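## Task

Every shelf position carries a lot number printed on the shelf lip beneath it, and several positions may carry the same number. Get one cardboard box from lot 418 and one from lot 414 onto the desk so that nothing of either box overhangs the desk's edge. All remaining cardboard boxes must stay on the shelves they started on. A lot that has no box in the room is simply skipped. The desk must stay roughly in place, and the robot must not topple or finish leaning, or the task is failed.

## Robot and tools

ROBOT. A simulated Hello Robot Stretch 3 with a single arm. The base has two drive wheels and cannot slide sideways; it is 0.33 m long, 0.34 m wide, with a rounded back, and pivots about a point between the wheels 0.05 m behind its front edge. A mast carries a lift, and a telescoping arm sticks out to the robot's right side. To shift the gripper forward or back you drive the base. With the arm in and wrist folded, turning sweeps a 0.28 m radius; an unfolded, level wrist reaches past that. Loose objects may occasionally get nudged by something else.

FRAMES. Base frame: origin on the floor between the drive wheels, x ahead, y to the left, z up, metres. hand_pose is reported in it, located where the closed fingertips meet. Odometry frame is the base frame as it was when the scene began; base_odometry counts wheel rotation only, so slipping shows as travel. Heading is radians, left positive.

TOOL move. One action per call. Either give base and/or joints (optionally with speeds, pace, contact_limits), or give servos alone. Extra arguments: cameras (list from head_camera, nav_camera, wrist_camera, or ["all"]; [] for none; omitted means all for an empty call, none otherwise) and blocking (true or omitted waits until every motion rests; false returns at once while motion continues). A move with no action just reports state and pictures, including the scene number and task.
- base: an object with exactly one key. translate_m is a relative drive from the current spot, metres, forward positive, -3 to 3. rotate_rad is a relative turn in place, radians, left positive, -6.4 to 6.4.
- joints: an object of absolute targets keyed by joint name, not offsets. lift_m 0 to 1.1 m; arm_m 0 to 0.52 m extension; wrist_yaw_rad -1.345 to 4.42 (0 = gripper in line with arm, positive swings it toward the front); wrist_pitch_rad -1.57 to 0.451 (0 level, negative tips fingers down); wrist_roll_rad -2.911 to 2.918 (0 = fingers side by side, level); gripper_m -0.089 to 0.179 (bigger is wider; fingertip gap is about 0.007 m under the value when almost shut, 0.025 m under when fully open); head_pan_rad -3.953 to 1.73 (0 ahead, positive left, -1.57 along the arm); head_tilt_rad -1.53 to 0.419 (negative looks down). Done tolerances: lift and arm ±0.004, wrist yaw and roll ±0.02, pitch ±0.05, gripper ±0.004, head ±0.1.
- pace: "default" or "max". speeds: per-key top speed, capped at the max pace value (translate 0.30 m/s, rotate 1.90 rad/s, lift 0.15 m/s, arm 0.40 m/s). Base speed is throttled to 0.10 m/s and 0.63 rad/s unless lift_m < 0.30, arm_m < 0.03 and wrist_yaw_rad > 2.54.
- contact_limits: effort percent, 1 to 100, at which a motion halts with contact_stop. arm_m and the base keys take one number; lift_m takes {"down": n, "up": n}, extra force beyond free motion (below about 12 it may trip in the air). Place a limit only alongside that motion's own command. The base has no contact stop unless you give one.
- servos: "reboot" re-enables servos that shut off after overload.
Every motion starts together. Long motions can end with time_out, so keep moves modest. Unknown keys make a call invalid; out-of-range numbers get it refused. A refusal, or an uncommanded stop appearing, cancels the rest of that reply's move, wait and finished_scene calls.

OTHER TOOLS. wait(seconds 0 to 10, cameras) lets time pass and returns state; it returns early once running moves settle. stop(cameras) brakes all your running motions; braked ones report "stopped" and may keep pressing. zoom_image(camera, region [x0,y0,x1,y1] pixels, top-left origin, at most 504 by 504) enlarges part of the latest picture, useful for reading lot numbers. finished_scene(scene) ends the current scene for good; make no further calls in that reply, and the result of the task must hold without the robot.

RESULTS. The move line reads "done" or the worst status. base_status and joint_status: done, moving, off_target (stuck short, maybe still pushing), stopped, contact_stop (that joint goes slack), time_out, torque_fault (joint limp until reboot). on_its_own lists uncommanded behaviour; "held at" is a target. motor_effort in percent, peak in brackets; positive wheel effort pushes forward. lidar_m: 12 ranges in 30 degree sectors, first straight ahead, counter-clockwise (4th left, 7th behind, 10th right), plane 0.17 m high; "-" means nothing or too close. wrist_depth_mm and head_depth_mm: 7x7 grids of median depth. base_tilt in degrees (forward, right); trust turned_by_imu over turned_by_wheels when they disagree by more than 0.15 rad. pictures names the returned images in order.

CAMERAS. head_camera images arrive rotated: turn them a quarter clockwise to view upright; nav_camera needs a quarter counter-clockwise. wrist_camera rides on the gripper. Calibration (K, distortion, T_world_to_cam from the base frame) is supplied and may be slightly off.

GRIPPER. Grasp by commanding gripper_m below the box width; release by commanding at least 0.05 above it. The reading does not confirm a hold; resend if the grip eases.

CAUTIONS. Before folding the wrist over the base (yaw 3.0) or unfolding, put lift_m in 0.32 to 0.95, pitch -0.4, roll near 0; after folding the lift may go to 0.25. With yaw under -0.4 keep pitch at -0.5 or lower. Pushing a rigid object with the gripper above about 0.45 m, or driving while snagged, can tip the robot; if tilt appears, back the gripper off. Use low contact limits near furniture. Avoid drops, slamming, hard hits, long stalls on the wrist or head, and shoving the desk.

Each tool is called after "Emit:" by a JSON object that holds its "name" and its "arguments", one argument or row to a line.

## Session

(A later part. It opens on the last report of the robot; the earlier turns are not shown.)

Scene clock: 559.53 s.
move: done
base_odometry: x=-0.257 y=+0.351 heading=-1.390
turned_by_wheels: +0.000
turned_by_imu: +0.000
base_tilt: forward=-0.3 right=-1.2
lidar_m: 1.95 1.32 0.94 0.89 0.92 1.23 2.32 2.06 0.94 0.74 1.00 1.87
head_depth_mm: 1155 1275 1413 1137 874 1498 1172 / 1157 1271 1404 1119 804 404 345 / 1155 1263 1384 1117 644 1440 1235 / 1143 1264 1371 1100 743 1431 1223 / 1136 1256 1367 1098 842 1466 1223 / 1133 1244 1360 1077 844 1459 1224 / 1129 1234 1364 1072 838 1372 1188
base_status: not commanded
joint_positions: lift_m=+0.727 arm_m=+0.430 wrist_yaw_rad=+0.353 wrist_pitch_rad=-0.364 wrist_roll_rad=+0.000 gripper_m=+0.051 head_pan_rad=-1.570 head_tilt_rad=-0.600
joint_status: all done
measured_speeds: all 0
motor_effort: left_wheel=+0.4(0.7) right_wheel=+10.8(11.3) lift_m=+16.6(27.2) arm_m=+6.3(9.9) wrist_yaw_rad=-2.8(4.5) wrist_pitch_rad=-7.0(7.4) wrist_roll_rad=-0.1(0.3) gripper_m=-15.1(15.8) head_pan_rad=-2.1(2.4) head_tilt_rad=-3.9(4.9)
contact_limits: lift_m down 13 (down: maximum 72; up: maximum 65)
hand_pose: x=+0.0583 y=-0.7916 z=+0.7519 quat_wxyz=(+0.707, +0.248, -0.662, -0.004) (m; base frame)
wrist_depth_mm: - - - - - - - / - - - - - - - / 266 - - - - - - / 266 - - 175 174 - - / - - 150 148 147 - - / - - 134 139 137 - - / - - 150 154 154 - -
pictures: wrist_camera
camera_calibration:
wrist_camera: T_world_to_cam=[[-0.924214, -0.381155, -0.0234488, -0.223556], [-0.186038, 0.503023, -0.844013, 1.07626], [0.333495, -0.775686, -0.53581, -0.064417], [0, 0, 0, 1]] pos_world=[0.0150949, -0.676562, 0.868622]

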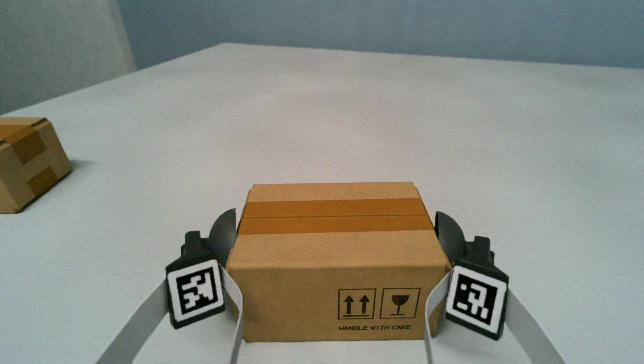

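In contact, as the pitch shows. Raise slightly and release.

Emit:
{"name": "move", "arguments": {
  "joints": {"lift_m":0.737}
}}

Emit:
{"name": "move", "arguments": {
  "joints": {"gripper_m":0.17}
}}

Emit:
{"name": "move", "arguments": {
  "joints": {"lift_m":0.87},
  "cameras": ["wrist_camera","head_camera"]
}}

Emit:
{"name": "move", "arguments": {
  "joints": {"arm_m":0.0},
  "cameras": ["head_camera"]
}}

Scene clock: 568.40 s.
move: done
base_odometry: x=-0.257 y=+0.351 heading=-1.390
turned_by_wheels: +0.000
turned_by_imu: +0.000
base_tilt: forward=-0.5 right=-1.2
lidar_m: 1.95 1.32 0.94 0.89 0.91 1.22 2.32 2.05 0.94 0.74 1.00 1.87
head_depth_mm: 1165 1281 1407 1131 876 1507 344 / 1159 1278 1393 1121 805 396 335 / 1148 1266 1371 1110 643 1432 1240 / 1143 1255 1376 1095 780 1423 1222 / 1136 1249 1371 1088 846 1459 1223 / 1134 1242 1357 1078 840 1457 1214 / 1132 1239 1356 1066 833 1378 1188
base_status: not commanded
joint_positions: lift_m=+0.737 arm_m=+0.430 wrist_yaw_rad=+0.353 wrist_pitch_rad=-0.401 wrist_roll_rad=+0.000 gripper_m=+0.051 head_pan_rad=-1.570 head_tilt_rad=-0.600
joint_status: all done
measured_speeds: all 0
motor_effort: left_wheel=+0.3(0.7) right_wheel=+9.1(10.7) lift_m=+30.0(30.9) arm_m=+0.5(1.3) wrist_yaw_rad=-3.1(4.2) wrist_pitch_rad=-0.3(7.1) wrist_roll_rad=+0.1(0.2) gripper_m=-15.2(15.8) head_pan_rad=-2.0(2.3) head_tilt_rad=-3.5(4.2)
hand_pose: x=+0.0568 y=-0.7876 z=+0.7536 quat_wxyz=(+0.707, +0.260, -0.657, -0.017) (m; base frame)
wrist_depth_mm: - - - - - - - / - - - - - - - / 265 - - - - - - / 269 - - 173 172 - - / - - 149 148 148 - - / - - 135 140 137 - - / - - 151 156 152 - -
pictures: none

Scene clock: 570.13 s.
move: done
base_odometry: x=-0.257 y=+0.351 heading=-1.390
turned_by_wheels: +0.000
turned_by_imu: +0.000
base_tilt: forward=-0.3 right=-1.1
lidar_m: 1.95 1.32 0.94 0.89 0.92 1.22 2.32 2.05 0.94 0.74 1.00 1.88
head_depth_mm: 1154 1275 1407 1132 873 1491 344 / 1149 1271 1394 1119 803 395 335 / 1150 1259 1382 1111 643 1441 1234 / 1147 1254 1370 1104 777 1438 1225 / 1144 1249 1365 1088 818 1463 1222 / 1133 1246 1360 1077 836 1456 1221 / 1131 1243 1354 1065 833 1377 1187
base_status: not commanded
joint_positions: lift_m=+0.737 arm_m=+0.430 wrist_yaw_rad=+0.352 wrist_pitch_rad=-0.412 wrist_roll_rad=+0.000 gripper_m=+0.170 head_pan_rad=-1.570 head_tilt_rad=-0.600
joint_status: all done
measured_speeds: all 0
motor_effort: left_wheel=+0.3(0.7) right_wheel=+9.7(10.2) lift_m=+26.6(29.5) arm_m=-2.9(2.9) wrist_yaw_rad=-0.5(3.6) wrist_pitch_rad=+1.8(1.9) wrist_roll_rad=-0.1(0.3) gripper_m=+0.6(84.7) head_pan_rad=-2.2(2.2) head_tilt_rad=-3.3(4.3)
hand_pose: x=+0.0560 y=-0.7864 z=+0.7510 quat_wxyz=(+0.707, +0.264, -0.656, -0.022) (m; base frame)
wrist_depth_mm: - - - - - - - / - - - - - - - / 267 - - - - - - / - - - 168 167 - - / - 143 145 140 143 - - / - 124 141 141 141 - - / - - - 158 158 - 106
pictures: none

Scene clock: 572.17 s.
move: done
base_odometry: x=-0.257 y=+0.351 heading=-1.390
turned_by_wheels: +0.000
turned_by_imu: +0.000
base_tilt: forward=-0.2 right=-1.1
lidar_m: 1.95 1.32 0.94 0.89 0.92 1.22 2.32 2.06 0.94 0.74 1.00 1.87
head_depth_mm: 1157 1273 1411 1136 313 - 1217 / 1154 1269 1395 430 342 1404 1243 / 1149 1259 1344 963 861 1483 1235 / 1143 1253 1359 643 855 1427 1225 / 1140 1248 1361 1084 845 1459 1217 / 1137 1244 1364 1035 842 1445 1224 / 1126 1237 1353 1071 833 1360 1189
base_status: not commanded
joint_positions: lift_m=+0.870 arm_m=+0.430 wrist_yaw_rad=+0.352 wrist_pitch_rad=-0.413 wrist_roll_rad=+0.000 gripper_m=+0.170 head_pan_rad=-1.570 head_tilt_rad=-0.600
joint_status: all done
measured_speeds: all 0
motor_effort: left_wheel=+0.3(0.7) right_wheel=+9.9(9.9) lift_m=+29.6(34.0) arm_m=-5.9(6.2) wrist_yaw_rad=-1.5(3.1) wrist_pitch_rad=+2.0(2.0) wrist_roll_rad=-0.2(0.4) gripper_m=+0.1(1.4) head_pan_rad=-1.8(2.2) head_tilt_rad=-2.6(3.8)
hand_pose: x=+0.0560 y=-0.7863 z=+0.8838 quat_wxyz=(+0.707, +0.264, -0.656, -0.022) (m; base frame)
wrist_depth_mm: - - - - - - - / - 960 - - - - - / - - - - - - - / - - - - - - - / 330 143 - - - - - / 123 124 - - - - - / - - - 242 - - 106
pictures: head_camera (sideways), wrist_camera
camera_calibration:
head_camera: T_world_to_cam=[[-0.0466876, 0.520157, -0.852794, 1.12529], [0.997502, -0.0210316, -0.0674381, 0.0812906], [-0.053014, -0.853812, -0.517876, 0.629849], [0, 0, 0, 1]] pos_world=[0.00484069, -0.045848, 1.29131]
wrist_camera: T_world_to_cam=[[-0.925158, -0.378741, -0.0252665, -0.217035], [-0.199254, 0.54122, -0.816932, 1.1913], [0.32308, -0.750757, -0.57618, 0.0670499], [0, 0, 0, 1]] pos_world=[0.0149171, -0.676619, 1.00636]

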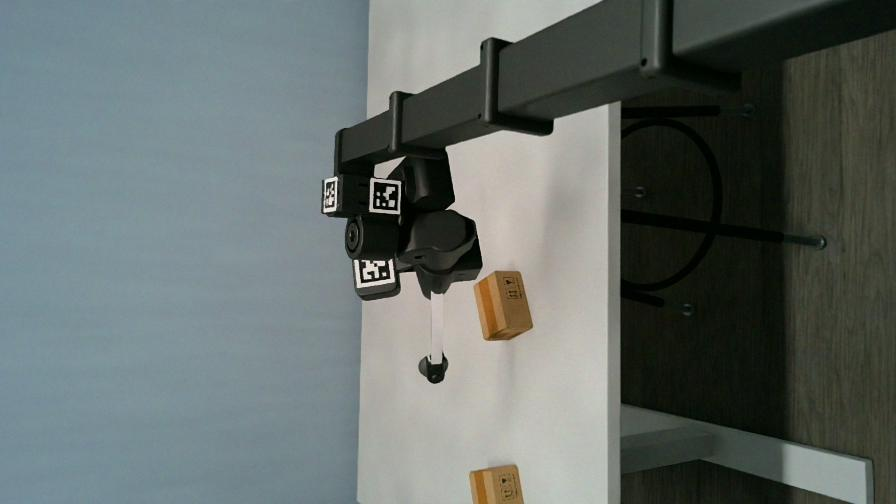

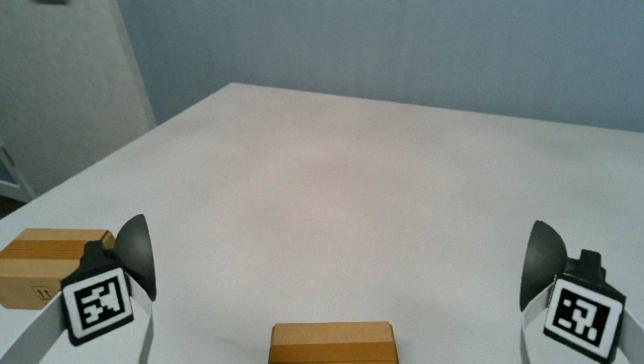

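Scene clock: 576.53 s.
move: done
base_odometry: x=-0.257 y=+0.351 heading=-1.390
turned_by_wheels: +0.000
turned_by_imu: +0.000
base_tilt: forward=-0.3 right=-1.1
lidar_m: 1.95 1.32 0.94 0.89 0.92 1.23 2.32 2.06 0.94 0.74 1.00 1.87
head_depth_mm: 1158 1280 1418 1133 874 1506 - / 1155 1270 1399 1122 867 1452 - / 1150 1267 1382 1108 863 1447 1304 / 1146 1260 1368 1107 855 457 294 / 1140 1242 1371 1091 845 301 304 / 1134 1240 1358 1078 837 1447 1189 / 1134 1237 1350 1075 835 1347 1181
base_status: not commanded
joint_positions: lift_m=+0.870 arm_m=+0.001 wrist_yaw_rad=+0.352 wrist_pitch_rad=-0.413 wrist_roll_rad=+0.000 gripper_m=+0.170 head_pan_rad=-1.570 head_tilt_rad=-0.600
joint_status: all done
measured_speeds: all 0
motor_effort: left_wheel=-0.2(0.8) right_wheel=+9.4(10.0) lift_m=+25.1(29.0) arm_m=-12.2(14.7) wrist_yaw_rad=-1.6(3.6) wrist_pitch_rad=+1.9(2.0) wrist_roll_rad=-0.1(0.3) gripper_m=+0.6(1.2) head_pan_rad=-1.7(2.2) head_tilt_rad=-2.9(3.9)
hand_pose: x=+0.0560 y=-0.3569 z=+0.8838 quat_wxyz=(+0.707, +0.264, -0.656, -0.022) (m; base frame)
wrist_depth_mm: - - - - - - - / - - - - - - - / - - - - 553 - - / - - - - - - - / - - - - - - - / 123 141 - - - 134 - / 116 - - - - - 106
pictures: head_camera (sideways)
camera_calibration:
head_camera: T_world_to_cam=[[-0.0466876, 0.520157, -0.852794, 1.12529], [0.997502, -0.0210316, -0.0674381, 0.0812906], [-0.053014, -0.853812, -0.517876, 0.629849], [0, 0, 0, 1]] pos_world=[0.00484069, -0.045848, 1.29131]

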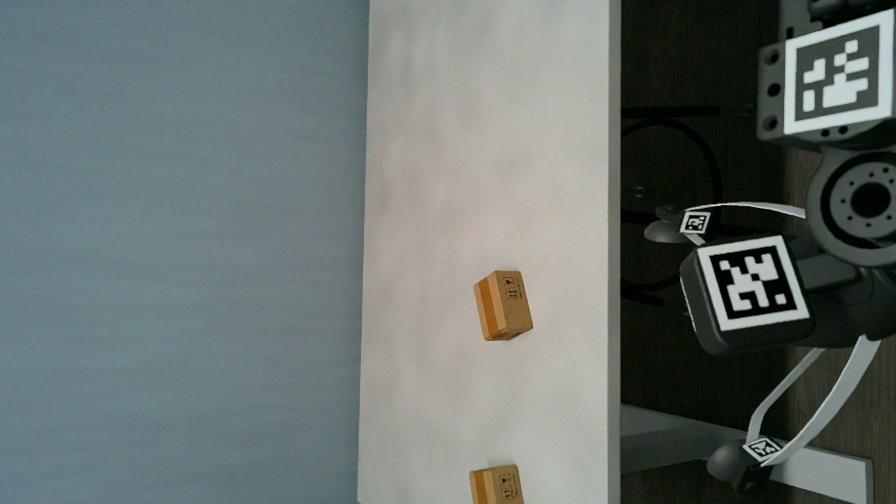

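Emit:
{"name": "finished_scene", "arguments": {
  "scene": 2
}}

The scene is finished: the task was done.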